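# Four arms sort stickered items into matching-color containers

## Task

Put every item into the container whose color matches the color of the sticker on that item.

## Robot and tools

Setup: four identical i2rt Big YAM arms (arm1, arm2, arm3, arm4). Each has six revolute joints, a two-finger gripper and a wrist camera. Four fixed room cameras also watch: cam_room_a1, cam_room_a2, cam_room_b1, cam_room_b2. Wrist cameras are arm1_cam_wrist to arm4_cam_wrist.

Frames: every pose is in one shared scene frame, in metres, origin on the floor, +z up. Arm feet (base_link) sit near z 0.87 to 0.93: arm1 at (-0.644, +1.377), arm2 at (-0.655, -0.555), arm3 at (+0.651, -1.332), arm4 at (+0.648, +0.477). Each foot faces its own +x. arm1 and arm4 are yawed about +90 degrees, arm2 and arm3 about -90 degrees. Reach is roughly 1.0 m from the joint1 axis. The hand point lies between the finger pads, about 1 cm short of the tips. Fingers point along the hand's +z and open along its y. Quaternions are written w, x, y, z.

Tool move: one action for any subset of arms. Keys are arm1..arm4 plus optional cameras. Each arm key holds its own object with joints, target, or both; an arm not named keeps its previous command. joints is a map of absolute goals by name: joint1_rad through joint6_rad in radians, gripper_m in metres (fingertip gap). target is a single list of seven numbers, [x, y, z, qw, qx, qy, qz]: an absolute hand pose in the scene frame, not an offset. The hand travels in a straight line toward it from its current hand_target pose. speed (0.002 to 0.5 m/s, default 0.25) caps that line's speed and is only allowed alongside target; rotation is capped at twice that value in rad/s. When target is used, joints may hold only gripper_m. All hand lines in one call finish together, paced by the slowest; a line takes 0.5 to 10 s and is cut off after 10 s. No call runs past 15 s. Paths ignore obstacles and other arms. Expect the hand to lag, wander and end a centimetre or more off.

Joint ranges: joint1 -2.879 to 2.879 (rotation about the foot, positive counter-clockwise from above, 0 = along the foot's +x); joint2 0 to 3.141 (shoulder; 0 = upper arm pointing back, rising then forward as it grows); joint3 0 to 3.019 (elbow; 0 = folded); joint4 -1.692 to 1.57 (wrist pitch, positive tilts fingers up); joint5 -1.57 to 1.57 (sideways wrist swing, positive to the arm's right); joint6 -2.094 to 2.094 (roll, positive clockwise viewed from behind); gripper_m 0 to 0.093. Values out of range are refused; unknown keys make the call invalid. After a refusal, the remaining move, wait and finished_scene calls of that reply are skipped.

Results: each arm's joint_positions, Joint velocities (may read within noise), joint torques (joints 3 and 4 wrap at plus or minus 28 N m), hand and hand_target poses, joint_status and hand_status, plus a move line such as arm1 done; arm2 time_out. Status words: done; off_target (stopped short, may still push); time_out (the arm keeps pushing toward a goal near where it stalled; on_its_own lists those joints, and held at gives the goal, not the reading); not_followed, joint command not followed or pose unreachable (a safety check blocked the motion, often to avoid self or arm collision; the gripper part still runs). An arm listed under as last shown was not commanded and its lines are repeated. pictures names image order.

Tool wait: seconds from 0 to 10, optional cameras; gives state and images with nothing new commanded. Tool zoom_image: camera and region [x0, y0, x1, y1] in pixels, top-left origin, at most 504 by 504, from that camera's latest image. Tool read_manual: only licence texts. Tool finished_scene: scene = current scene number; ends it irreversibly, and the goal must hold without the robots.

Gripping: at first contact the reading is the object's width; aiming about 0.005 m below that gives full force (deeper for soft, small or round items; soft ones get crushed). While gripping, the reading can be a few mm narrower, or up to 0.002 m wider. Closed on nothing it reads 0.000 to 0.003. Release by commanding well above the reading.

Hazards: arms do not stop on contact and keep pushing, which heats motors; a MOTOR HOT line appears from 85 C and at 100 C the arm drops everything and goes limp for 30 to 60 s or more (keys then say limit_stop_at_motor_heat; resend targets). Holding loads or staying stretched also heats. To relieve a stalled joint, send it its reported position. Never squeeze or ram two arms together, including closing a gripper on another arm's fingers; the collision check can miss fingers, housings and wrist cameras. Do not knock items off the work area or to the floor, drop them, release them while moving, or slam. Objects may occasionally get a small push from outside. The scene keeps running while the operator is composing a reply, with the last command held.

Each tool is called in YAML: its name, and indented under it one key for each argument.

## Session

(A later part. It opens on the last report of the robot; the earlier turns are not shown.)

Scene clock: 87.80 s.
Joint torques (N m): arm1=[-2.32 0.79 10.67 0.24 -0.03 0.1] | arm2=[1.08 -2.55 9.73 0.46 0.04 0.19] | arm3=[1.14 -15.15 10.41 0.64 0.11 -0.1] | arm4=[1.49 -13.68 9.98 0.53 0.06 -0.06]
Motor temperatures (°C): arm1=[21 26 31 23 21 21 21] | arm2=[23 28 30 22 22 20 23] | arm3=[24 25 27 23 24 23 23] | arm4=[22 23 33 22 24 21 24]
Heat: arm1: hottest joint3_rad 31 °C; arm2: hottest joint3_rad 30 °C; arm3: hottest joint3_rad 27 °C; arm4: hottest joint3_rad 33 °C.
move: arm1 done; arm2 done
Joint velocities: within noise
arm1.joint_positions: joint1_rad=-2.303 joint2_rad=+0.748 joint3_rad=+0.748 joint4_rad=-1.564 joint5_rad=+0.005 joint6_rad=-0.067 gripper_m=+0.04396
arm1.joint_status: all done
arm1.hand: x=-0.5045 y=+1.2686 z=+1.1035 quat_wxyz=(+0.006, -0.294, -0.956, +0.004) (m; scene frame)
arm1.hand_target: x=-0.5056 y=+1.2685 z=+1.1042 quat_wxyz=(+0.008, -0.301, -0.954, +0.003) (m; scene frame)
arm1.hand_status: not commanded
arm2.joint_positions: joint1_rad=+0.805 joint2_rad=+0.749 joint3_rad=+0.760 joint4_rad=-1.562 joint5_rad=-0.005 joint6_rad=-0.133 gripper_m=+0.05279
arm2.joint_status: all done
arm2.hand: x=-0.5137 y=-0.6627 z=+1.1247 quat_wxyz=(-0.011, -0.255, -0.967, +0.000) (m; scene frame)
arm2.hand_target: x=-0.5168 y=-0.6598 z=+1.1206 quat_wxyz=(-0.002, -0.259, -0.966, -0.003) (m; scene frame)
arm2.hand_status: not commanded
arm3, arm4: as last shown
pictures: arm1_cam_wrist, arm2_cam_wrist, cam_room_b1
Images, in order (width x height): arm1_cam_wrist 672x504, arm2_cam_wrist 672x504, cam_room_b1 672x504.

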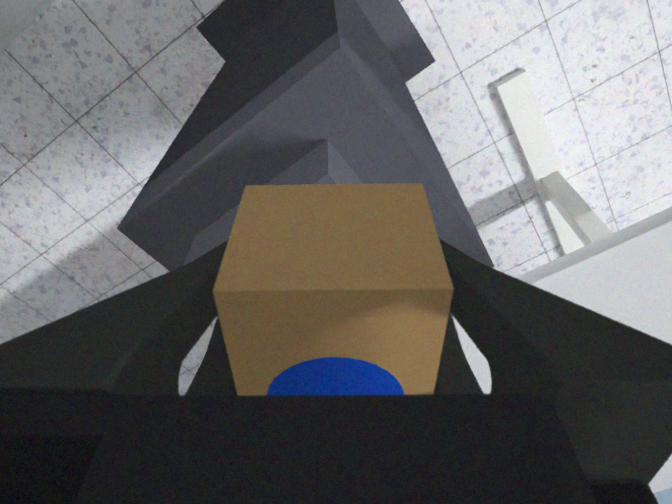

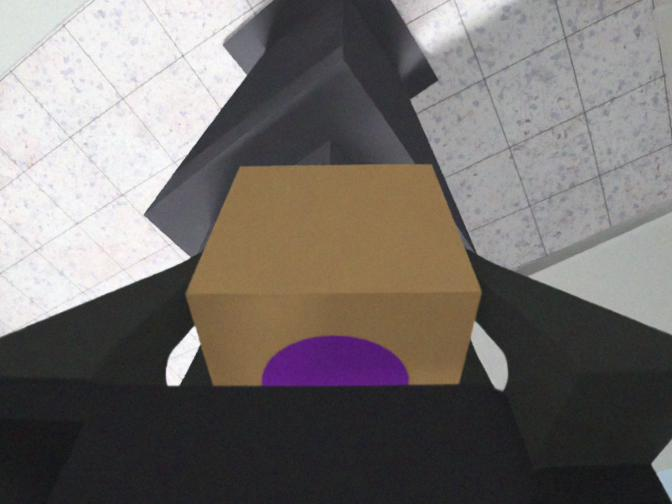

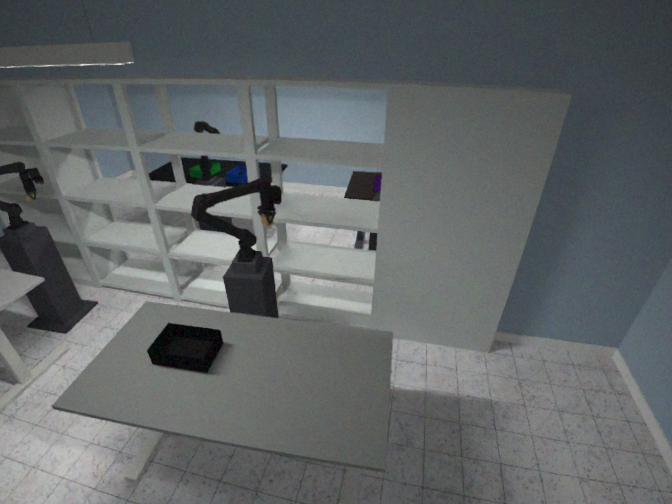

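move:
  arm1: {"target":[-0.36,1.15,1.10,0,0.3007,0.9537,0],"speed":0.3}
  arm2: {"target":[-0.37,-0.77,1.10,0,0.2588,0.9659,0],"speed":0.3}
  arm3: {"joints":{"joint2_rad":0.6,"joint3_rad":1.3,"joint4_rad":-1.48}}
  arm4: {"joints":{"joint2_rad":0.6,"joint3_rad":1.3,"joint4_rad":-1.48}}
  cameras: []

move:
  arm1: {"target":[-0.09,0.94,1.085,0,0.3007,0.9537,0],"speed":0.25}
  arm2: {"target":[-0.10,-0.975,1.085,0,0.2588,0.9659,0],"speed":0.25}
  arm3: {"joints":{"joint1_rad":-1.85}}
  arm4: {"joints":{"joint1_rad":0.92}}
  cameras: ["arm1_cam_wrist","arm2_cam_wrist","arm3_cam_wrist","cam_room_a1"]

Scene clock: 97.47 s.
Joint torques (N m): arm1=[-2.26 -7.3 14.53 0.58 -0.04 0] | arm2=[1.44 -10.17 14.04 0.79 0.13 0.21] | arm3=[1.2 2.26 10.09 1.18 0.1 -0.11] | arm4=[1.44 2.26 8.79 0.75 0.05 -0.04]
Motor temperatures (°C): arm1=[21 26 31 23 21 21 22] | arm2=[23 27 30 22 22 20 23] | arm3=[24 25 28 23 24 23 23] | arm4=[22 23 33 22 24 21 24]
Heat: arm1: hottest joint3_rad 31 °C; arm2: hottest joint3_rad 30 °C; arm3: hottest joint3_rad 28 °C; arm4: hottest joint3_rad 33 °C.
move: arm1 off_target; arm2 off_target; arm3 done; arm4 done
Joint velocities: within noise
arm1.joint_positions: joint1_rad=-2.310 joint2_rad=+1.295 joint3_rad=+1.037 joint4_rad=-1.361 joint5_rad=-0.005 joint6_rad=-0.067 gripper_m=+0.04396
arm1.joint_status: not commanded
arm1.hand: x=-0.3732 y=+1.1648 z=+1.0798 quat_wxyz=(+0.029, -0.298, -0.954, -0.010) (m; scene frame)
arm1.hand_target: x=-0.3609 y=+1.1507 z=+1.1001 quat_wxyz=(+0.000, -0.301, -0.954, +0.000) (m; scene frame)
arm1.hand_status: off_target (0.028 m and 3.6 deg from the pose sent, 0.187 m and 1.1 deg at the start)
arm2.joint_positions: joint1_rad=+0.805 joint2_rad=+1.297 joint3_rad=+0.998 joint4_rad=-1.323 joint5_rad=-0.001 joint6_rad=-0.132 gripper_m=+0.05280
arm2.joint_status: not commanded
arm2.hand: x=-0.3868 y=-0.7597 z=+1.0835 quat_wxyz=(+0.023, -0.255, -0.967, -0.012) (m; scene frame)
arm2.hand_target: x=-0.3707 y=-0.7694 z=+1.1002 quat_wxyz=(+0.000, -0.259, -0.966, +0.000) (m; scene frame)
arm2.hand_status: off_target (0.026 m and 3.0 deg from the pose sent, 0.181 m and 1.3 deg at the start)
arm3.joint_positions: joint1_rad=+1.690 joint2_rad=+0.593 joint3_rad=+1.275 joint4_rad=-1.475 joint5_rad=-0.002 joint6_rad=+0.006 gripper_m=+0.09398
arm3.joint_status: all done
arm3.hand: x=+0.8653 y=-1.3257 z=+1.3316 quat_wxyz=(-0.380, +0.000, -0.925, +0.005) (m; scene frame)
arm3.hand_target: x=+0.8651 y=-1.3259 z=+1.3412 quat_wxyz=(-0.386, +0.002, -0.923, +0.007) (m; scene frame)
arm3.hand_status: not commanded
arm4.joint_positions: joint1_rad=-1.407 joint2_rad=+0.594 joint3_rad=+1.282 joint4_rad=-1.471 joint5_rad=+0.001 joint6_rad=+0.012 gripper_m=+0.09399
arm4.joint_status: all done
arm4.hand: x=+0.8604 y=+0.5255 z=+1.3460 quat_wxyz=(-0.379, +0.097, -0.919, -0.043) (m; scene frame)
arm4.hand_target: x=+0.8592 y=+0.5269 z=+1.3514 quat_wxyz=(-0.380, +0.105, -0.918, -0.042) (m; scene frame)
arm4.hand_status: not commanded
pictures: none
No camera images: "cameras" was empty.

Scene clock: 100.00 s.
Joint torques (N m): arm1=[-1.79 -20.19 16.17 -0.03 -0.06 0.06] | arm2=[0.85 -23.47 15.65 0.13 0.13 0.17] | arm3=[0.5 1.61 10.17 1.14 -0.02 -0.09] | arm4=[1.08 1.85 8.72 0.9 0.09 -0.05]
Motor temperatures (°C): arm1=[21 26 31 23 21 21 22] | arm2=[23 27 31 22 22 20 24] | arm3=[24 25 28 23 24 23 23] | arm4=[22 23 33 22 24 21 24]
Heat: arm1: hottest joint3_rad 31 °C; arm2: hottest joint3_rad 31 °C; arm3: hottest joint3_rad 28 °C; arm4: hottest joint3_rad 33 °C.
move: arm1 off_target; arm2 off_target; arm3 done; arm4 done
Joint velocities: within noise
arm1.joint_positions: joint1_rad=-2.310 joint2_rad=+2.274 joint3_rad=+2.354 joint4_rad=-1.683 joint5_rad=-0.006 joint6_rad=-0.067 gripper_m=+0.04396
arm1.joint_status: not commanded
arm1.hand: x=-0.0993 y=+0.9475 z=+1.0646 quat_wxyz=(+0.022, -0.298, -0.954, -0.007) (m; scene frame)
arm1.hand_target: x=-0.0910 y=+0.9408 z=+1.0849 quat_wxyz=(-0.001, -0.301, -0.954, +0.000) (m; scene frame)
arm1.hand_status: off_target (0.024 m and 2.6 deg from the pose sent, 0.362 m and 3.6 deg at the start)
arm2.joint_positions: joint1_rad=+0.805 joint2_rad=+2.227 joint3_rad=+2.245 joint4_rad=-1.611 joint5_rad=+0.000 joint6_rad=-0.132 gripper_m=+0.05280
arm2.joint_status: not commanded
arm2.hand: x=-0.1111 y=-0.9687 z=+1.0778 quat_wxyz=(+0.010, -0.255, -0.967, -0.006) (m; scene frame)
arm2.hand_target: x=-0.1006 y=-0.9745 z=+1.0851 quat_wxyz=(-0.001, -0.259, -0.966, +0.000) (m; scene frame)
arm2.hand_status: off_target (0.015 m and 1.4 deg from the pose sent, 0.359 m and 3.0 deg at the start)
arm3.joint_positions: joint1_rad=-1.839 joint2_rad=+0.596 joint3_rad=+1.275 joint4_rad=-1.475 joint5_rad=+0.001 joint6_rad=+0.005 gripper_m=+0.09403
arm3.joint_status: all done
arm3.hand: x=+0.4509 y=-1.2428 z=+1.3294 quat_wxyz=(+0.066, -0.909, +0.184, +0.369) (m; scene frame)
arm3.hand_target: x=+0.4529 y=-1.2411 z=+1.3396 quat_wxyz=(+0.070, -0.905, +0.186, +0.376) (m; scene frame)
arm3.hand_status: not commanded
arm4.joint_positions: joint1_rad=+0.917 joint2_rad=+0.594 joint3_rad=+1.282 joint4_rad=-1.471 joint5_rad=+0.000 joint6_rad=+0.012 gripper_m=+0.09402
arm4.joint_status: all done
arm4.hand: x=+0.4723 y=+0.6005 z=+1.3475 quat_wxyz=(-0.109, +0.880, -0.278, -0.369) (m; scene frame)
arm4.hand_target: x=+0.4726 y=+0.5995 z=+1.3530 quat_wxyz=(-0.110, +0.882, -0.271, -0.370) (m; scene frame)
arm4.hand_status: not commanded
pictures: arm1_cam_wrist, arm2_cam_wrist, arm3_cam_wrist, cam_room_a1
Images, in order (width x height): arm1_cam_wrist 672x504, arm2_cam_wrist 672x504, arm3_cam_wrist 672x504, cam_room_a1 672x504.

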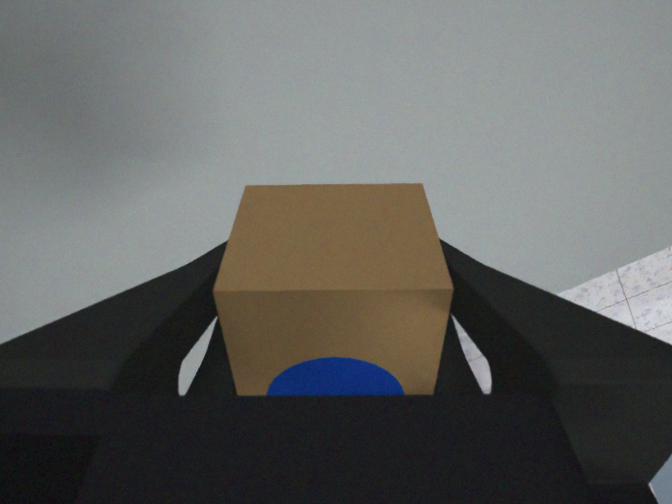

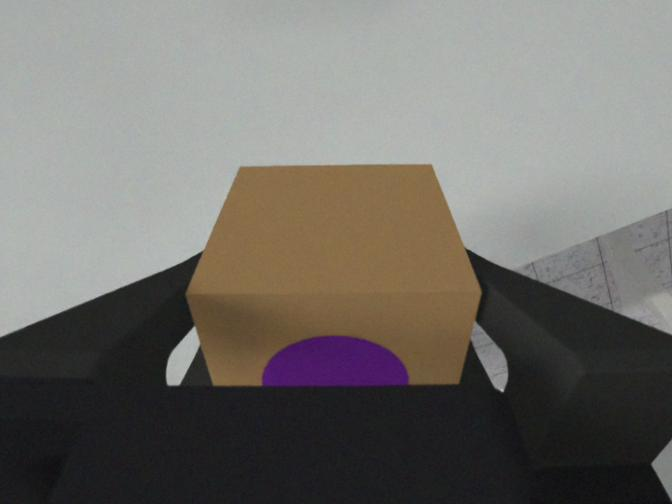

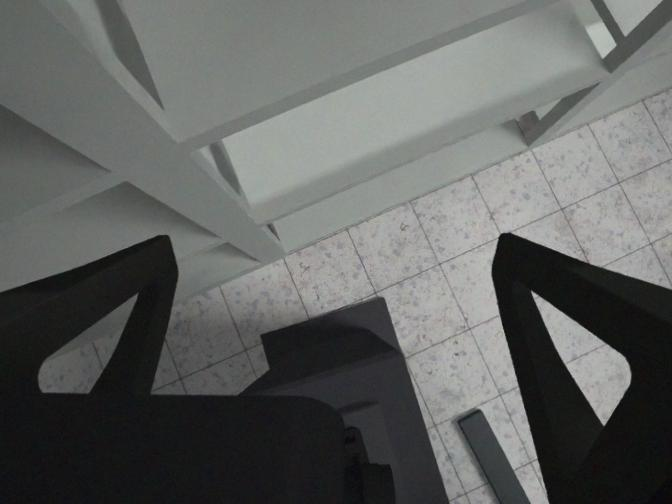

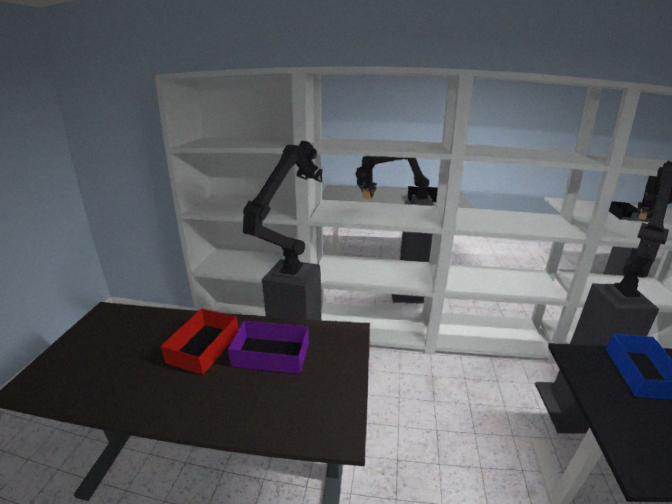

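move:
  arm1: {"target":[-0.09,0.94,1.02,0,0.3007,0.9537,0],"speed":0.15}
  arm2: {"target":[-0.10,-0.975,1.03,0,0.2588,0.9659,0],"speed":0.15}
  cameras: []

move:
  arm1: {"target":[-0.09,0.94,0.992,0,0.3007,0.9537,0],"speed":0.05}
  arm2: {"target":[-0.10,-0.975,1.008,0,0.2588,0.9659,0],"speed":0.05}
  cameras: ["cam_room_a1","cam_room_a2"]

zoom_image:
  camera: "cam_room_a1"
  region: [340, 140, 450, 240]

zoom_image:
  camera: "cam_room_a2"
  region: [230, 150, 340, 250]

Scene clock: 111.20 s.
Joint torques (N m): arm1=[-2.32 -21.01 11.02 0.72 -0.05 0.09] | arm2=[0.97 -23.65 10.06 1.29 0.13 0.17] | arm3=[0.44 1.61 10.18 1.18 -0.02 -0.1] | arm4=[1.03 1.96 8.75 0.85 0.05 -0.09]
Motor temperatures (°C): arm1=[21 27 34 23 21 21 22] | arm2=[23 28 34 22 22 20 24] | arm3=[24 25 29 23 24 23 23] | arm4=[22 23 32 22 24 21 24]
Heat: arm1: hottest joint3_rad 34 °C; arm2: hottest joint3_rad 34 °C; arm3: hottest joint3_rad 29 °C; arm4: hottest joint3_rad 32 °C.
move: arm1 done; arm2 off_target
Joint velocities: within noise
arm1.joint_positions: joint1_rad=-2.310 joint2_rad=+2.277 joint3_rad=+2.232 joint4_rad=-1.534 joint5_rad=-0.006 joint6_rad=-0.067 gripper_m=+0.04396
arm1.joint_status: not commanded
arm1.hand: x=-0.0943 y=+0.9431 z=+1.0157 quat_wxyz=(+0.011, -0.298, -0.955, -0.003) (m; scene frame)
arm1.hand_target: x=-0.0901 y=+0.9401 z=+1.0201 quat_wxyz=(+0.000, -0.301, -0.954, +0.000) (m; scene frame)
arm1.hand_status: done (0.007 m and 1.3 deg from the pose sent, 0.046 m and 2.6 deg at the start)
arm2.joint_positions: joint1_rad=+0.805 joint2_rad=+2.235 joint3_rad=+2.181 joint4_rad=-1.501 joint5_rad=+0.000 joint6_rad=-0.132 gripper_m=+0.05280
arm2.joint_status: not commanded
arm2.hand: x=-0.1026 y=-0.9751 z=+1.0478 quat_wxyz=(-0.007, -0.255, -0.967, +0.001) (m; scene frame)
arm2.hand_target: x=-0.1004 y=-0.9747 z=+1.0302 quat_wxyz=(+0.000, -0.259, -0.966, +0.000) (m; scene frame)
arm2.hand_status: off_target (0.018 m and 0.9 deg from the pose sent, 0.049 m and 1.4 deg at the start)
arm3, arm4: as last shown
pictures: none
No camera images: "cameras" was empty.

Scene clock: 112.27 s.
Joint torques (N m): arm1=[-2.32 -20.31 9.55 1.24 -0.05 0.1] | arm2=[1.08 -23.18 9.63 1.36 0.13 0.16] | arm3=[0.62 1.61 10.14 1.17 -0.04 -0.1] | arm4=[1.08 2.26 8.99 0.96 0.05 -0.07]
Motor temperatures (°C): arm1=[21 27 34 23 21 21 22] | arm2=[23 28 34 22 22 20 24] | arm3=[24 25 29 23 24 23 23] | arm4=[22 23 32 22 24 21 24]
Heat: arm1: hottest joint3_rad 34 °C; arm2: hottest joint3_rad 34 °C; arm3: hottest joint3_rad 29 °C; arm4: hottest joint3_rad 32 °C.
move: arm1 done; arm2 off_target
Joint velocities: within noise
arm1.joint_positions: joint1_rad=-2.310 joint2_rad=+2.277 joint3_rad=+2.193 joint4_rad=-1.479 joint5_rad=-0.006 joint6_rad=-0.067 gripper_m=+0.04395
arm1.joint_status: not commanded
arm1.hand: x=-0.0924 y=+0.9414 z=+1.0005 quat_wxyz=(+0.004, -0.298, -0.955, -0.001) (m; scene frame)
arm1.hand_target: x=-0.0901 y=+0.9401 z=+0.9921 quat_wxyz=(+0.000, -0.301, -0.954, +0.000) (m; scene frame)
arm1.hand_status: done (0.009 m and 0.6 deg from the pose sent, 0.024 m and 1.3 deg at the start)
arm2.joint_positions: joint1_rad=+0.805 joint2_rad=+2.235 joint3_rad=+2.142 joint4_rad=-1.450 joint5_rad=+0.000 joint6_rad=-0.132 gripper_m=+0.05280
arm2.joint_status: not commanded
arm2.hand: x=-0.1010 y=-0.9762 z=+1.0329 quat_wxyz=(-0.013, -0.255, -0.967, +0.003) (m; scene frame)
arm2.hand_target: x=-0.1006 y=-0.9745 z=+1.0084 quat_wxyz=(+0.000, -0.259, -0.966, +0.000) (m; scene frame)
arm2.hand_status: off_target (0.025 m and 1.6 deg from the pose sent, 0.040 m and 0.9 deg at the start)
arm3, arm4: as last shown
pictures: cam_room_a1, cam_room_a2
Images, in order (width x height): cam_room_a1 672x504, cam_room_a2 672x504.

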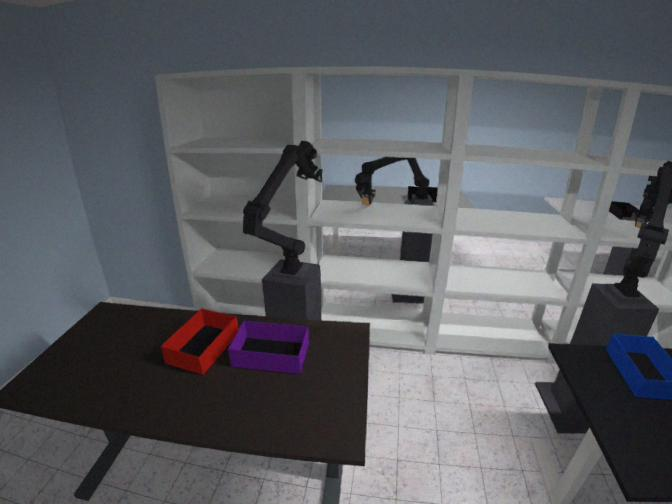

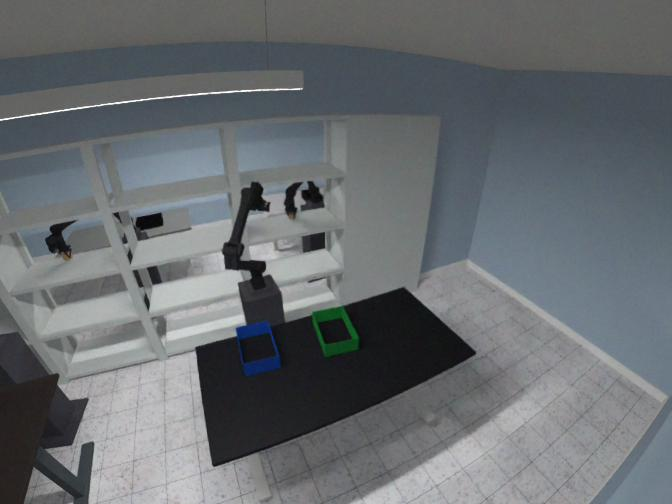

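Scaled by 4.582.

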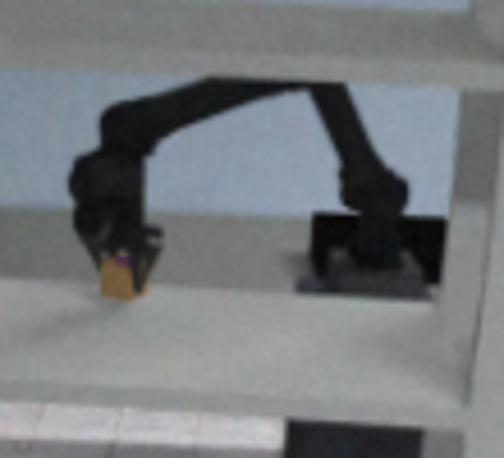

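Scaled by 4.582.

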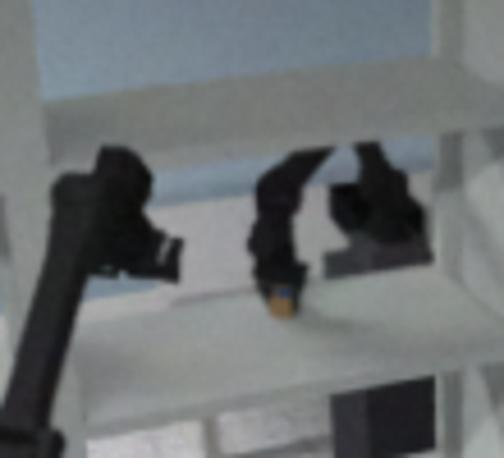

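move:
  arm1: {"target":[-0.09,0.94,0.98,0,0.3007,0.9537,0],"speed":0.04}
  arm2: {"target":[-0.10,-0.975,0.985,0,0.2588,0.9659,0],"speed":0.05}
  cameras: ["cam_room_a1"]

zoom_image:
  camera: "cam_room_a1"
  region: [340, 160, 420, 230]

Scene clock: 116.27 s.
Joint torques (N m): arm1=[-1.67 -19.14 8.76 1.63 -0.08 0.11] | arm2=[1.08 -22.59 9.46 1.39 0.12 0.17] | arm3=[0.56 1.61 10.17 1.16 -0.02 -0.1] | arm4=[1.44 2.14 8.72 0.9 0.09 -0.08]
Motor temperatures (°C): arm1=[21 27 34 23 21 21 22] | arm2=[23 28 33 22 22 20 24] | arm3=[24 25 29 23 24 23 23] | arm4=[22 23 32 22 24 21 24]
Heat: arm1: hottest joint3_rad 34 °C; arm2: hottest joint3_rad 33 °C; arm3: hottest joint3_rad 29 °C; arm4: hottest joint3_rad 32 °C.
move: arm1 off_target; arm2 off_target
Joint velocities: within noise
arm1.joint_positions: joint1_rad=-2.310 joint2_rad=+2.269 joint3_rad=+2.177 joint4_rad=-1.463 joint5_rad=-0.006 joint6_rad=-0.067 gripper_m=+0.04395
arm1.joint_status: not commanded
arm1.hand: x=-0.0924 y=+0.9415 z=+0.9999 quat_wxyz=(-0.001, -0.297, -0.955, +0.001) (m; scene frame)
arm1.hand_target: x=-0.0905 y=+0.9404 z=+0.9802 quat_wxyz=(+0.000, -0.301, -0.954, +0.000) (m; scene frame)
arm1.hand_status: off_target (0.020 m and 0.4 deg from the pose sent, 0.021 m and 0.6 deg at the start)
arm2.joint_positions: joint1_rad=+0.805 joint2_rad=+2.243 joint3_rad=+2.104 joint4_rad=-1.400 joint5_rad=+0.000 joint6_rad=-0.132 gripper_m=+0.05280
arm2.joint_status: not commanded
arm2.hand: x=-0.1002 y=-0.9769 z=+1.0137 quat_wxyz=(-0.015, -0.255, -0.967, +0.005) (m; scene frame)
arm2.hand_target: x=-0.1008 y=-0.9744 z=+0.9854 quat_wxyz=(+0.000, -0.259, -0.966, +0.000) (m; scene frame)
arm2.hand_status: off_target (0.029 m and 1.9 deg from the pose sent, 0.048 m and 1.6 deg at the start)
arm3, arm4: as last shown
pictures: cam_room_a1
Images, in order (width x height): cam_room_a1 672x504.

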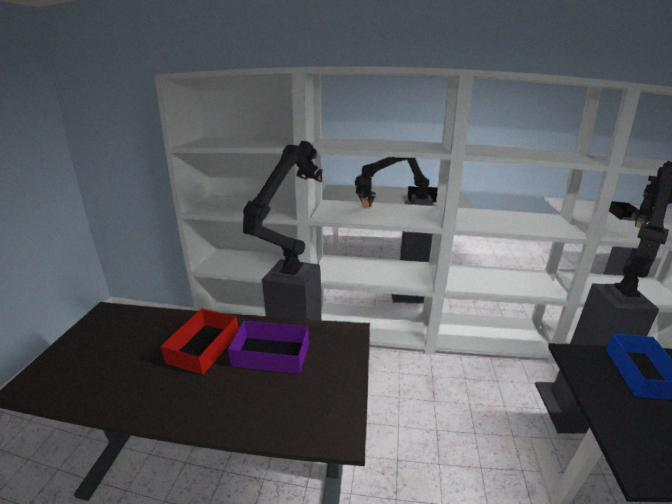

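Scaled by 6.300.

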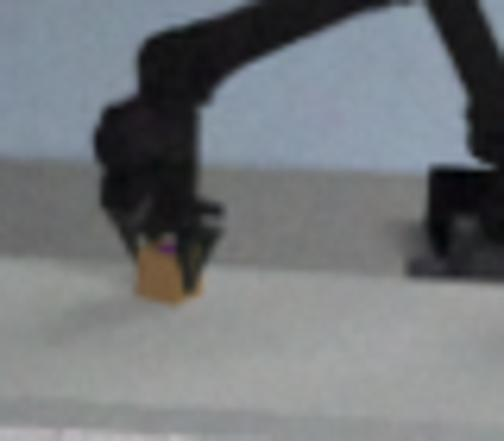

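move:
  arm1: {"joints":{"gripper_m":0.075}}
  arm2: {"target":[-0.10,-0.975,0.968,0,0.2588,0.9659,0],"speed":0.04}
  cameras: []

move:
  arm1: {"target":[-0.095,0.945,1.095,0,0.3007,0.9537,0],"speed":0.25}
  arm2: {"joints":{"gripper_m":0.085}}
  cameras: ["arm1_cam_wrist","arm2_cam_wrist"]

Scene clock: 121.00 s.
Joint torques (N m): arm1=[-1.73 -19.72 8.84 1.07 -0.08 0.12] | arm2=[0.97 -21.71 7.61 2.55 0.12 0.16] | arm3=[0.32 1.67 10.17 1.16 -0.02 -0.1] | arm4=[1.03 1.9 8.68 0.84 0.09 -0.05]
Motor temperatures (°C): arm1=[21 27 33 23 21 21 22] | arm2=[23 28 32 22 22 20 24] | arm3=[24 25 29 23 24 23 23] | arm4=[22 23 31 22 24 21 24]
Heat: arm1: hottest joint3_rad 33 °C; arm2: hottest joint3_rad 32 °C; arm3: hottest joint3_rad 29 °C; arm4: hottest joint3_rad 31 °C.
move: arm1 done; arm2 off_target
Joint velocities: within noise
arm1.joint_positions: joint1_rad=-2.316 joint2_rad=+2.269 joint3_rad=+2.175 joint4_rad=-1.443 joint5_rad=-0.005 joint6_rad=-0.067 gripper_m=+0.07495
arm1.joint_status: all done
arm1.hand: x=-0.0915 y=+0.9356 z=+0.9994 quat_wxyz=(-0.009, -0.300, -0.954, +0.005) (m; scene frame)
arm1.hand_target: x=-0.0905 y=+0.9402 z=+0.9803 quat_wxyz=(+0.000, -0.301, -0.954, +0.000) (m; scene frame)
arm1.hand_status: not commanded
arm2.joint_positions: joint1_rad=+0.805 joint2_rad=+2.241 joint3_rad=+2.095 joint4_rad=-1.390 joint5_rad=+0.000 joint6_rad=-0.132 gripper_m=+0.05280
arm2.joint_status: not commanded
arm2.hand: x=-0.1002 y=-0.9768 z=+1.0119 quat_wxyz=(-0.017, -0.255, -0.967, +0.005) (m; scene frame)
arm2.hand_target: x=-0.1019 y=-0.9736 z=+0.9691 quat_wxyz=(+0.000, -0.259, -0.966, +0.000) (m; scene frame)
arm2.hand_status: off_target (0.044 m and 2.0 deg from the pose sent, 0.046 m and 1.9 deg at the start)
arm3, arm4: as last shown
pictures: none
No camera images: "cameras" was empty.

Scene clock: 122.20 s.
Joint torques (N m): arm1=[-1.79 -21.19 14.97 -0.1 -0.03 0.1] | arm2=[0.67 -22.07 8.66 1.35 0.1 0.16] | arm3=[0.62 1.67 10.15 1.17 -0.02 -0.1] | arm4=[1.14 1.96 8.84 0.9 0.1 -0.11]
Motor temperatures (°C): arm1=[21 27 33 23 21 21 22] | arm2=[23 28 32 22 22 20 24] | arm3=[24 25 30 23 24 23 23] | arm4=[22 23 31 22 24 21 24]
Heat: arm1: hottest joint3_rad 33 °C; arm2: hottest joint3_rad 32 °C; arm3: hottest joint3_rad 30 °C; arm4: hottest joint3_rad 31 °C.
move: arm1 off_target; arm2 done
Joint velocities: within noise
arm1.joint_positions: joint1_rad=-2.315 joint2_rad=+2.259 joint3_rad=+2.341 joint4_rad=-1.685 joint5_rad=-0.006 joint6_rad=-0.064 gripper_m=+0.07496
arm1.joint_status: not commanded
arm1.hand: x=-0.1043 y=+0.9473 z=+1.0701 quat_wxyz=(+0.021, -0.301, -0.953, -0.008) (m; scene frame)
arm1.hand_target: x=-0.0959 y=+0.9457 z=+1.0948 quat_wxyz=(-0.001, -0.301, -0.954, +0.000) (m; scene frame)
arm1.hand_status: off_target (0.027 m and 2.6 deg from the pose sent, 0.096 m and 1.1 deg at the start; a joint's target at an end of its range on 14 of 36 steps)
arm2.joint_positions: joint1_rad=+0.811 joint2_rad=+2.243 joint3_rad=+2.083 joint4_rad=-1.361 joint5_rad=+0.001 joint6_rad=-0.132 gripper_m=+0.08494
arm2.joint_status: all done
arm2.hand: x=-0.0953 y=-0.9759 z=+1.0060 quat_wxyz=(-0.024, -0.253, -0.967, +0.008) (m; scene frame)
arm2.hand_target: x=-0.1019 y=-0.9735 z=+0.9692 quat_wxyz=(+0.001, -0.259, -0.966, +0.000) (m; scene frame)
arm2.hand_status: not commanded
arm3, arm4: as last shown
pictures: arm1_cam_wrist, arm2_cam_wrist
Images, in order (width x height): arm1_cam_wrist 672x504, arm2_cam_wrist 672x504.

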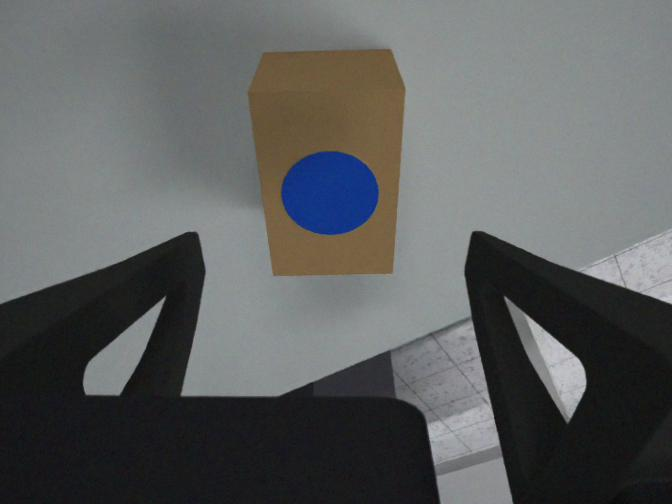

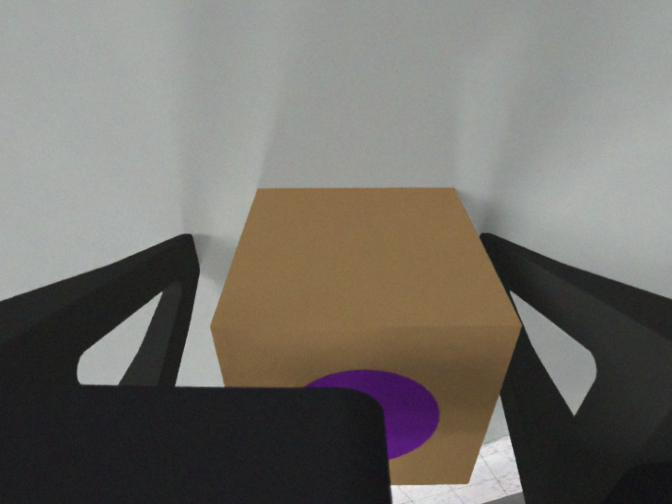

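move:
  arm1: {"target":[-0.38,1.17,1.10,0,0.3007,0.9537,0],"speed":0.35}
  arm2: {"target":[-0.102,-0.976,1.09,0,0.2588,0.9659,0],"speed":0.2}
  cameras: ["arm2_cam_wrist"]

move:
  arm1: {"joints":{"joint2_rad":0.75,"joint3_rad":0.75,"joint4_rad":-1.57}}
  arm2: {"target":[-0.39,-0.75,1.10,0,0.2588,0.9659,0],"speed":0.35}
  arm4: {"target":[0.14,0.80,1.14,0.1504,-0.8259,0.2604,0.4769],"speed":0.35}
  cameras: ["arm4_cam_wrist"]

Scene clock: 130.53 s.
Joint torques (N m): arm1=[-1.61 -4.84 10.74 0.27 0.02 0.02] | arm2=[0.38 -25.17 14.91 0.06 0.01 0.13] | arm3=[0.56 1.61 10.18 1.2 -0.03 -0.11] | arm4=[1.03 1.79 8.79 0.73 0.1 -0.06]
Motor temperatures (°C): arm1=[21 27 33 23 21 21 22] | arm2=[23 28 32 22 22 20 23] | arm3=[24 25 30 23 24 23 23] | arm4=[22 22 31 22 24 21 24]
Heat: arm1: hottest joint3_rad 33 °C; arm2: hottest joint3_rad 32 °C; arm3: hottest joint3_rad 30 °C; arm4: hottest joint3_rad 31 °C.
move: arm1 done; arm2 off_target
Joint velocities: within noise
arm1.joint_positions: joint1_rad=-2.315 joint2_rad=+1.210 joint3_rad=+1.020 joint4_rad=-1.361 joint5_rad=-0.006 joint6_rad=-0.064 gripper_m=+0.07496
arm1.joint_status: not commanded
arm1.hand: x=-0.3817 y=+1.1700 z=+1.1003 quat_wxyz=(-0.003, -0.301, -0.954, +0.002) (m; scene frame)
arm1.hand_target: x=-0.3800 y=+1.1700 z=+1.1000 quat_wxyz=(+0.000, -0.301, -0.954, +0.000) (m; scene frame)
arm1.hand_status: done (0.002 m and 0.4 deg from the pose sent, 0.356 m and 2.6 deg at the start)
arm2.joint_positions: joint1_rad=+0.811 joint2_rad=+2.243 joint3_rad=+2.262 joint4_rad=-1.623 joint5_rad=+0.003 joint6_rad=-0.132 gripper_m=+0.08494
arm2.joint_status: not commanded
arm2.hand: x=-0.1081 y=-0.9671 z=+1.0742 quat_wxyz=(+0.015, -0.253, -0.967, -0.007) (m; scene frame)
arm2.hand_target: x=-0.1027 y=-0.9755 z=+1.0900 quat_wxyz=(-0.001, -0.259, -0.966, +0.000) (m; scene frame)
arm2.hand_status: off_target (0.019 m and 2.0 deg from the pose sent, 0.084 m and 3.0 deg at the start)
arm3, arm4: as last shown
pictures: arm2_cam_wrist
Images, in order (width x height): arm2_cam_wrist 672x504.

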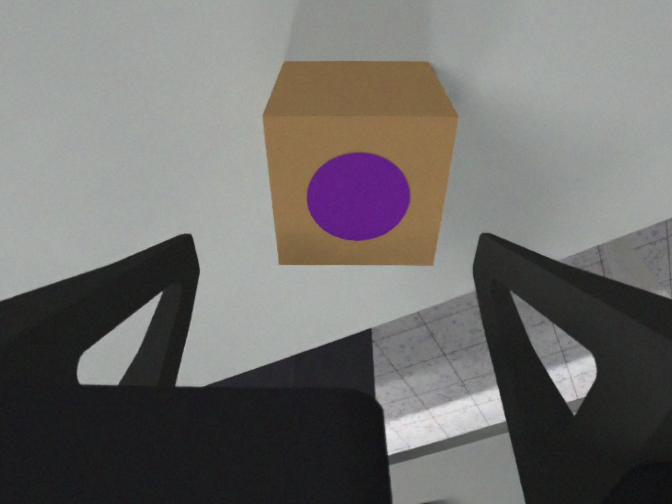

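Scene clock: 132.67 s.
Joint torques (N m): arm1=[-1.44 0.67 10.74 0.09 -0.05 0.06] | arm2=[1.61 -8.88 9.4 0.54 0.03 0.22] | arm3=[0.56 1.67 10.14 1.21 -0.02 -0.09] | arm4=[1.73 -13.98 12.37 1.87 0.24 0.2]
Motor temperatures (°C): arm1=[21 27 33 23 21 21 22] | arm2=[23 28 32 22 22 20 23] | arm3=[24 25 30 23 24 23 23] | arm4=[22 22 31 22 24 21 24]
Heat: arm1: hottest joint3_rad 33 °C; arm2: hottest joint3_rad 32 °C; arm3: hottest joint3_rad 30 °C; arm4: hottest joint3_rad 31 °C.
move: arm1 done; arm2 done; arm4 off_target
Joint velocities: within noise
arm1.joint_positions: joint1_rad=-2.315 joint2_rad=+0.747 joint3_rad=+0.748 joint4_rad=-1.563 joint5_rad=-0.006 joint6_rad=-0.064 gripper_m=+0.07496
arm1.joint_status: all done
arm1.hand: x=-0.5043 y=+1.2682 z=+1.1040 quat_wxyz=(+0.002, -0.301, -0.954, +0.000) (m; scene frame)
arm1.hand_target: x=-0.5048 y=+1.2695 z=+1.1042 quat_wxyz=(+0.006, -0.301, -0.954, -0.002) (m; scene frame)
arm1.hand_status: not commanded
arm2.joint_positions: joint1_rad=+0.815 joint2_rad=+1.220 joint3_rad=+0.994 joint4_rad=-1.321 joint5_rad=+0.003 joint6_rad=-0.120 gripper_m=+0.08494
arm2.joint_status: not commanded
arm2.hand: x=-0.3882 y=-0.7554 z=+1.1063 quat_wxyz=(-0.011, -0.256, -0.967, +0.004) (m; scene frame)
arm2.hand_target: x=-0.3901 y=-0.7501 z=+1.1000 quat_wxyz=(+0.000, -0.259, -0.966, +0.000) (m; scene frame)
arm2.hand_status: done (0.008 m and 1.4 deg from the pose sent, 0.357 m and 2.0 deg at the start)
arm3: as last shown
arm4.joint_positions: joint1_rad=+0.961 joint2_rad=+1.422 joint3_rad=+1.009 joint4_rad=-0.192 joint5_rad=+0.054 joint6_rad=+0.015 gripper_m=+0.09402
arm4.joint_status: not commanded
arm4.hand: x=+0.1567 y=+0.7938 z=+1.1024 quat_wxyz=(-0.145, +0.845, -0.261, -0.443) (m; scene frame)
arm4.hand_target: x=+0.1420 y=+0.7987 z=+1.1403 quat_wxyz=(-0.150, +0.826, -0.260, -0.477) (m; scene frame)
arm4.hand_status: off_target (0.042 m and 4.6 deg from the pose sent, 0.440 m and 14.8 deg at the start)
pictures: arm4_cam_wrist
Images, in order (width x height): arm4_cam_wrist 672x504.

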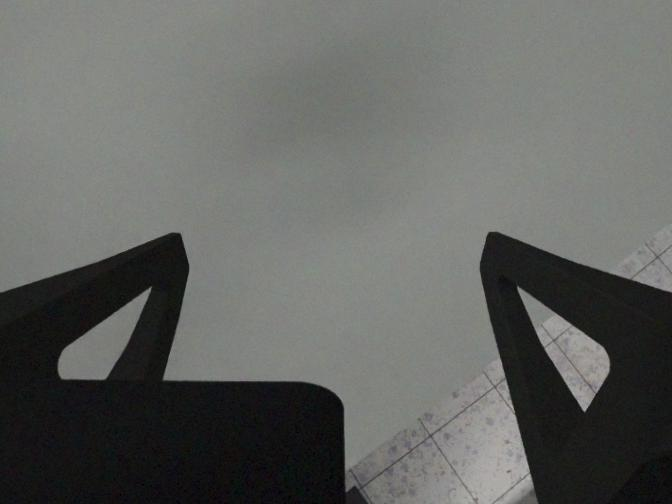

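move:
  arm2: {"joints":{"joint2_rad":0.75,"joint3_rad":0.75,"joint4_rad":-1.57}}
  arm3: {"target":[0.14,-1.10,1.15,0.1294,-0.8365,0.2241,0.483],"speed":0.35}
  arm4: {"target":[0.0,0.90,1.06,0.1504,-0.8259,0.2604,0.4769],"speed":0.3}
  cameras: ["arm3_cam_wrist","arm4_cam_wrist"]

move:
  arm3: {"target":[0.0,-1.03,1.06,0.1294,-0.8365,0.2241,0.483],"speed":0.3}
  arm4: {"target":[-0.03,0.925,1.04,0.1504,-0.8259,0.2604,0.4769],"speed":0.3}
  cameras: ["arm3_cam_wrist","arm4_cam_wrist"]

Scene clock: 141.10 s.
Joint torques (N m): arm1=[-1.85 1.26 10.65 0.09 -0.02 0.04] | arm2=[1.55 -2.32 9.84 0.36 0.02 0.21] | arm3=[2.08 -12.75 11.56 2.33 0.17 0.03] | arm4=[0.44 -19.84 12.29 1.76 -0.05 0.09]
Motor temperatures (°C): arm1=[21 26 33 23 21 21 22] | arm2=[23 28 32 22 22 20 23] | arm3=[24 24 30 23 24 23 23] | arm4=[22 23 32 22 24 21 24]
Heat: arm1: hottest joint3_rad 33 °C; arm2: hottest joint3_rad 32 °C; arm3: hottest joint3_rad 30 °C; arm4: hottest joint3_rad 32 °C.
move: arm2 done; arm3 off_target; arm4 off_target
Joint velocities: within noise
arm1: as last shown
arm2.joint_positions: joint1_rad=+0.815 joint2_rad=+0.747 joint3_rad=+0.759 joint4_rad=-1.560 joint5_rad=+0.003 joint6_rad=-0.120 gripper_m=+0.08494
arm2.joint_status: all done
arm2.hand: x=-0.5134 y=-0.6625 z=+1.1246 quat_wxyz=(-0.011, -0.257, -0.966, +0.004) (m; scene frame)
arm2.hand_target: x=-0.5161 y=-0.6586 z=+1.1207 quat_wxyz=(+0.000, -0.259, -0.966, +0.000) (m; scene frame)
arm2.hand_status: not commanded
arm3.joint_positions: joint1_rad=-1.839 joint2_rad=+1.290 joint3_rad=+0.977 joint4_rad=-0.259 joint5_rad=+0.129 joint6_rad=+0.055 gripper_m=+0.09403
arm3.joint_status: not commanded
arm3.hand: x=+0.1493 y=-1.0983 z=+1.1268 quat_wxyz=(+0.129, -0.849, +0.226, +0.460) (m; scene frame)
arm3.hand_target: x=+0.1408 y=-1.1003 z=+1.1501 quat_wxyz=(+0.129, -0.836, +0.224, +0.483) (m; scene frame)
arm3.hand_status: off_target (0.025 m and 3.0 deg from the pose sent, 0.386 m and 17.7 deg at the start)
arm4.joint_positions: joint1_rad=+0.954 joint2_rad=+1.897 joint3_rad=+1.426 joint4_rad=-0.101 joint5_rad=+0.044 joint6_rad=+0.015 gripper_m=+0.09402
arm4.joint_status: not commanded
arm4.hand: x=+0.0137 y=+0.8859 z=+1.0416 quat_wxyz=(-0.146, +0.838, -0.260, -0.457) (m; scene frame)
arm4.hand_target: x=+0.0014 y=+0.8990 z=+1.0602 quat_wxyz=(-0.150, +0.826, -0.260, -0.477) (m; scene frame)
arm4.hand_status: off_target (0.027 m and 2.7 deg from the pose sent, 0.194 m and 4.6 deg at the start)
pictures: arm3_cam_wrist, arm4_cam_wrist
Images, in order (width x height): arm3_cam_wrist 672x504, arm4_cam_wrist 672x504.

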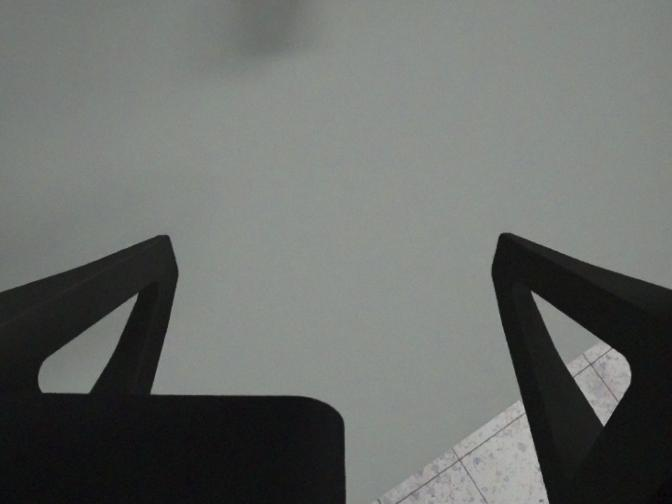

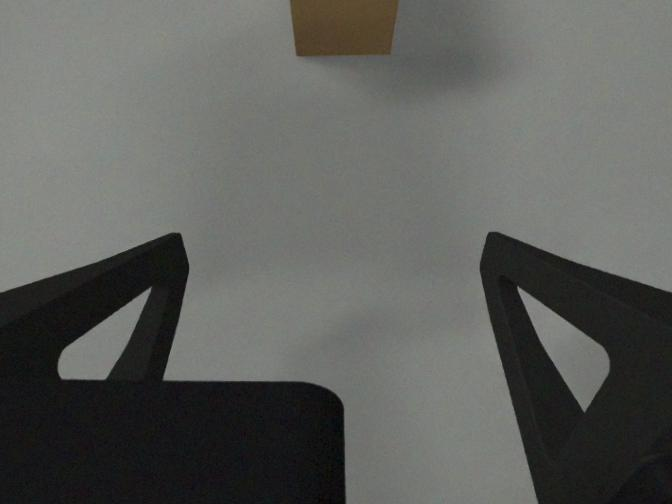

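Scene clock: 142.47 s.
Joint torques (N m): arm1=[-1.67 0.85 10.63 0.17 -0.01 0.04] | arm2=[1.49 -2.37 9.85 0.34 0.02 0.21] | arm3=[0.44 -19.49 13.05 2.33 -0.03 -0.1] | arm4=[0.38 -21.13 12.41 1.37 -0.04 0.05]
Motor temperatures (°C): arm1=[21 26 33 23 21 21 22] | arm2=[23 28 32 22 22 20 23] | arm3=[24 24 30 23 24 23 23] | arm4=[22 23 33 22 24 21 24]
Heat: arm1: hottest joint3_rad 33 °C; arm2: hottest joint3_rad 32 °C; arm3: hottest joint3_rad 30 °C; arm4: hottest joint3_rad 33 °C.
move: arm3 off_target; arm4 off_target
Joint velocities: within noise
arm1, arm2: as last shown
arm3.joint_positions: joint1_rad=-1.839 joint2_rad=+1.760 joint3_rad=+1.242 joint4_rad=-0.073 joint5_rad=+0.113 joint6_rad=+0.055 gripper_m=+0.09403
arm3.joint_status: not commanded
arm3.hand: x=+0.0152 y=-1.0476 z=+1.0266 quat_wxyz=(+0.121, -0.855, +0.223, +0.453) (m; scene frame)
arm3.hand_target: x=+0.0024 y=-1.0310 z=+1.0606 quat_wxyz=(+0.130, -0.836, +0.224, +0.483) (m; scene frame)
arm3.hand_status: off_target (0.041 m and 4.1 deg from the pose sent, 0.177 m and 3.1 deg at the start)
arm4.joint_positions: joint1_rad=+0.946 joint2_rad=+2.007 joint3_rad=+1.553 joint4_rad=-0.101 joint5_rad=+0.038 joint6_rad=+0.015 gripper_m=+0.09402
arm4.joint_status: not commanded
arm4.hand: x=-0.0183 y=+0.9116 z=+1.0289 quat_wxyz=(-0.147, +0.833, -0.261, -0.465) (m; scene frame)
arm4.hand_target: x=-0.0288 y=+0.9244 z=+1.0402 quat_wxyz=(-0.151, +0.826, -0.260, -0.477) (m; scene frame)
arm4.hand_status: off_target (0.021 m and 1.7 deg from the pose sent, 0.059 m and 2.7 deg at the start)
pictures: arm3_cam_wrist, arm4_cam_wrist
Images, in order (width x height): arm3_cam_wrist 672x504, arm4_cam_wrist 672x504.

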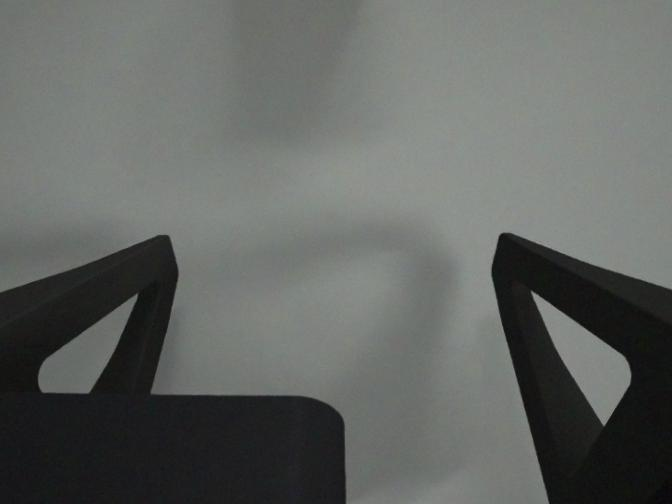

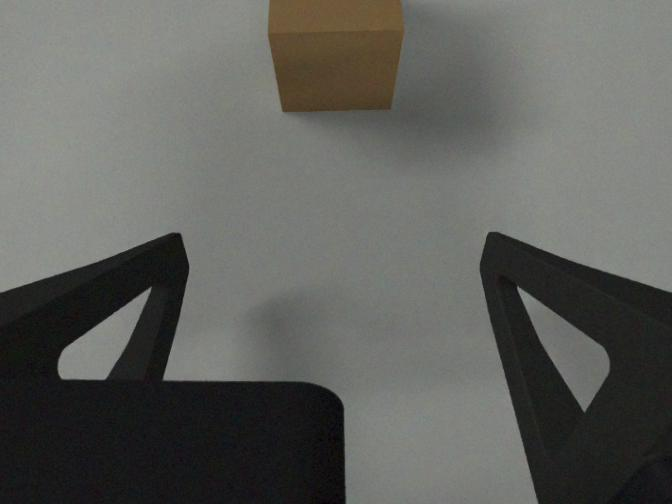

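move:
  arm3: {"target":[-0.045,-1.0,1.05,0.1294,-0.8365,0.2241,0.483],"speed":0.25}
  arm4: {"target":[-0.085,0.957,1.005,0.1504,-0.8259,0.2604,0.4769],"speed":0.2}
  cameras: ["arm3_cam_wrist","arm4_cam_wrist"]

Scene clock: 149.97 s.
Joint torques (N m): arm1=[-1.61 1.32 10.62 0.12 -0.02 0.06] | arm2=[1.61 -2.32 9.83 0.36 0.02 0.21] | arm3=[0.5 -20.95 13.07 1.43 -0.03 -0.12] | arm4=[0.91 -22.71 12.31 0.95 0.01 0.1]
Motor temperatures (°C): arm1=[21 26 33 23 21 21 22] | arm2=[23 27 32 22 22 20 23] | arm3=[24 25 31 23 24 23 23] | arm4=[22 23 33 22 24 21 24]
Heat: arm1: hottest joint3_rad 33 °C; arm2: hottest joint3_rad 32 °C; arm3: hottest joint3_rad 31 °C; arm4: hottest joint3_rad 33 °C.
move: arm3 off_target; arm4 off_target
Joint velocities: within noise
arm1, arm2: as last shown
arm3.joint_positions: joint1_rad=-1.858 joint2_rad=+1.888 joint3_rad=+1.419 joint4_rad=-0.086 joint5_rad=+0.098 joint6_rad=+0.049 gripper_m=+0.09403
arm3.joint_status: not commanded
arm3.hand: x=-0.0342 y=-1.0145 z=+1.0294 quat_wxyz=(+0.123, -0.846, +0.224, +0.468) (m; scene frame)
arm3.hand_target: x=-0.0436 y=-1.0005 z=+1.0505 quat_wxyz=(+0.130, -0.836, +0.224, +0.483) (m; scene frame)
arm3.hand_status: off_target (0.027 m and 2.1 deg from the pose sent, 0.080 m and 4.2 deg at the start)
arm4.joint_positions: joint1_rad=+0.946 joint2_rad=+2.190 joint3_rad=+1.803 joint4_rad=-0.131 joint5_rad=+0.041 joint6_rad=+0.011 gripper_m=+0.09402
arm4.joint_status: not commanded
arm4.hand: x=-0.0761 y=+0.9490 z=+1.0142 quat_wxyz=(-0.153, +0.825, -0.258, -0.480) (m; scene frame)
arm4.hand_target: x=-0.0840 y=+0.9564 z=+1.0049 quat_wxyz=(-0.151, +0.826, -0.260, -0.477) (m; scene frame)
arm4.hand_status: off_target (0.015 m and 0.5 deg from the pose sent, 0.084 m and 1.7 deg at the start)
pictures: arm3_cam_wrist, arm4_cam_wrist
Images, in order (width x height): arm3_cam_wrist 672x504, arm4_cam_wrist 672x504.

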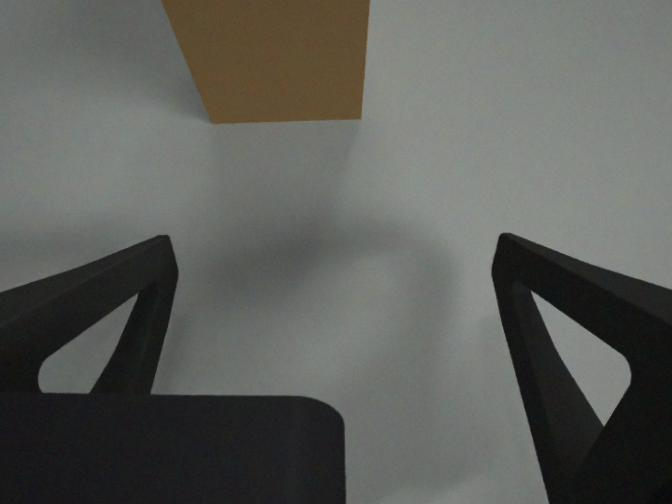

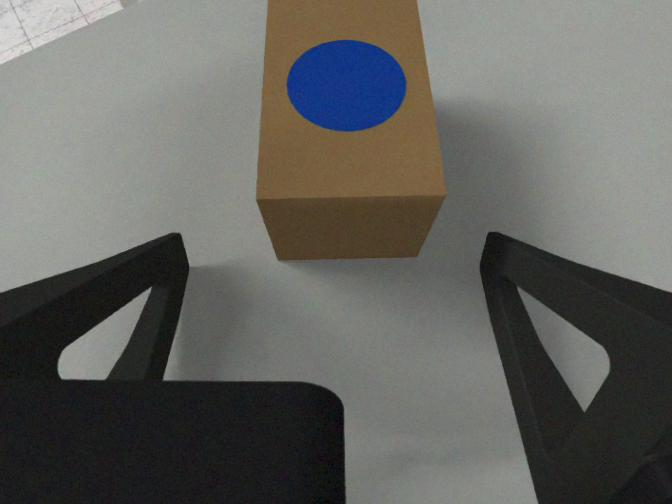

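move:
  arm3: {"target":[-0.097,-0.995,1.012,0.1294,-0.8365,0.2241,0.483],"speed":0.2}
  arm4: {"target":[-0.112,0.975,0.998,0.1504,-0.8259,0.2604,0.4769],"speed":0.15}
  cameras: ["arm3_cam_wrist","arm4_cam_wrist"]

Scene clock: 156.80 s.
Joint torques (N m): arm1=[-1.9 1.55 10.62 0.18 -0.03 0.07] | arm2=[1.55 -2.2 9.83 0.36 0.03 0.21] | arm3=[2.32 -20.19 12.31 1.69 0.17 -0.02] | arm4=[0.32 -23.65 12.42 0.9 -0.03 0.08]
Motor temperatures (°C): arm1=[21 26 33 23 21 21 21] | arm2=[23 27 32 22 22 20 23] | arm3=[24 25 31 23 24 23 23] | arm4=[22 24 34 22 24 21 24]
Heat: arm1: hottest joint3_rad 33 °C; arm2: hottest joint3_rad 32 °C; arm3: hottest joint3_rad 31 °C; arm4: hottest joint3_rad 34 °C.
move: arm3 off_target; arm4 off_target
Joint velocities: within noise
arm1, arm2: as last shown
arm3.joint_positions: joint1_rad=-1.858 joint2_rad=+2.017 joint3_rad=+1.581 joint4_rad=-0.082 joint5_rad=+0.114 joint6_rad=+0.052 gripper_m=+0.09403
arm3.joint_status: not commanded
arm3.hand: x=-0.0806 y=-0.9916 z=+1.0217 quat_wxyz=(+0.132, -0.835, +0.228, +0.483) (m; scene frame)
arm3.hand_target: x=-0.0959 y=-0.9955 z=+1.0122 quat_wxyz=(+0.129, -0.836, +0.224, +0.483) (m; scene frame)
arm3.hand_status: off_target (0.019 m and 0.5 deg from the pose sent, 0.068 m and 2.1 deg at the start)
arm4.joint_positions: joint1_rad=+0.946 joint2_rad=+2.281 joint3_rad=+1.963 joint4_rad=-0.192 joint5_rad=+0.041 joint6_rad=+0.011 gripper_m=+0.09402
arm4.joint_status: not commanded
arm4.hand: x=-0.1042 y=+0.9669 z=+1.0148 quat_wxyz=(-0.154, +0.823, -0.257, -0.483) (m; scene frame)
arm4.hand_target: x=-0.1106 y=+0.9740 z=+0.9980 quat_wxyz=(-0.151, +0.826, -0.260, -0.477) (m; scene frame)
arm4.hand_status: off_target (0.020 m and 0.9 deg from the pose sent, 0.047 m and 0.5 deg at the start)
pictures: arm3_cam_wrist, arm4_cam_wrist
Images, in order (width x height): arm3_cam_wrist 672x504, arm4_cam_wrist 672x504.

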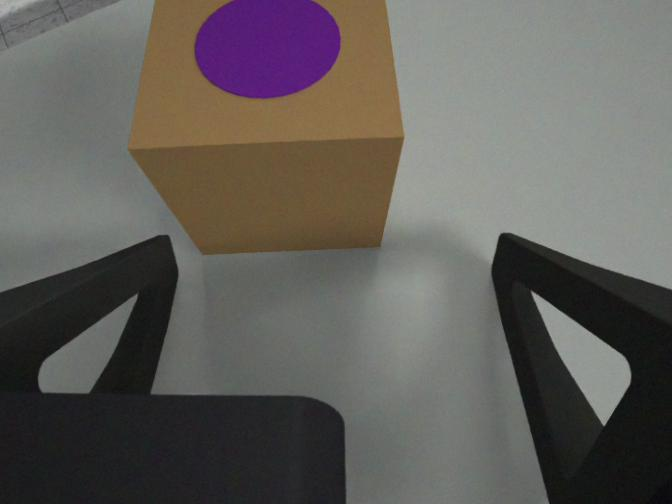

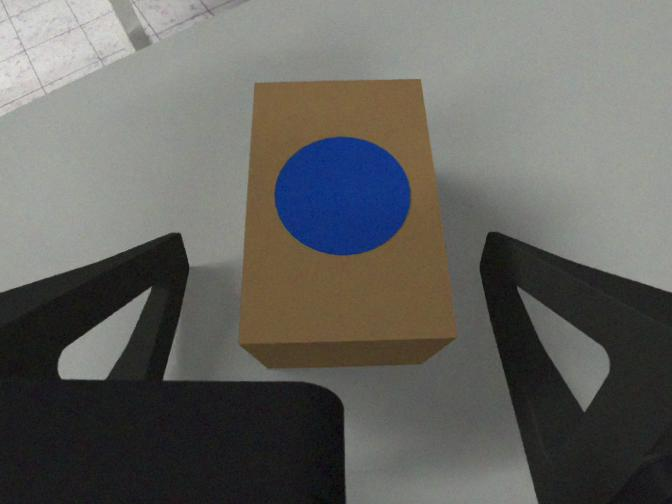

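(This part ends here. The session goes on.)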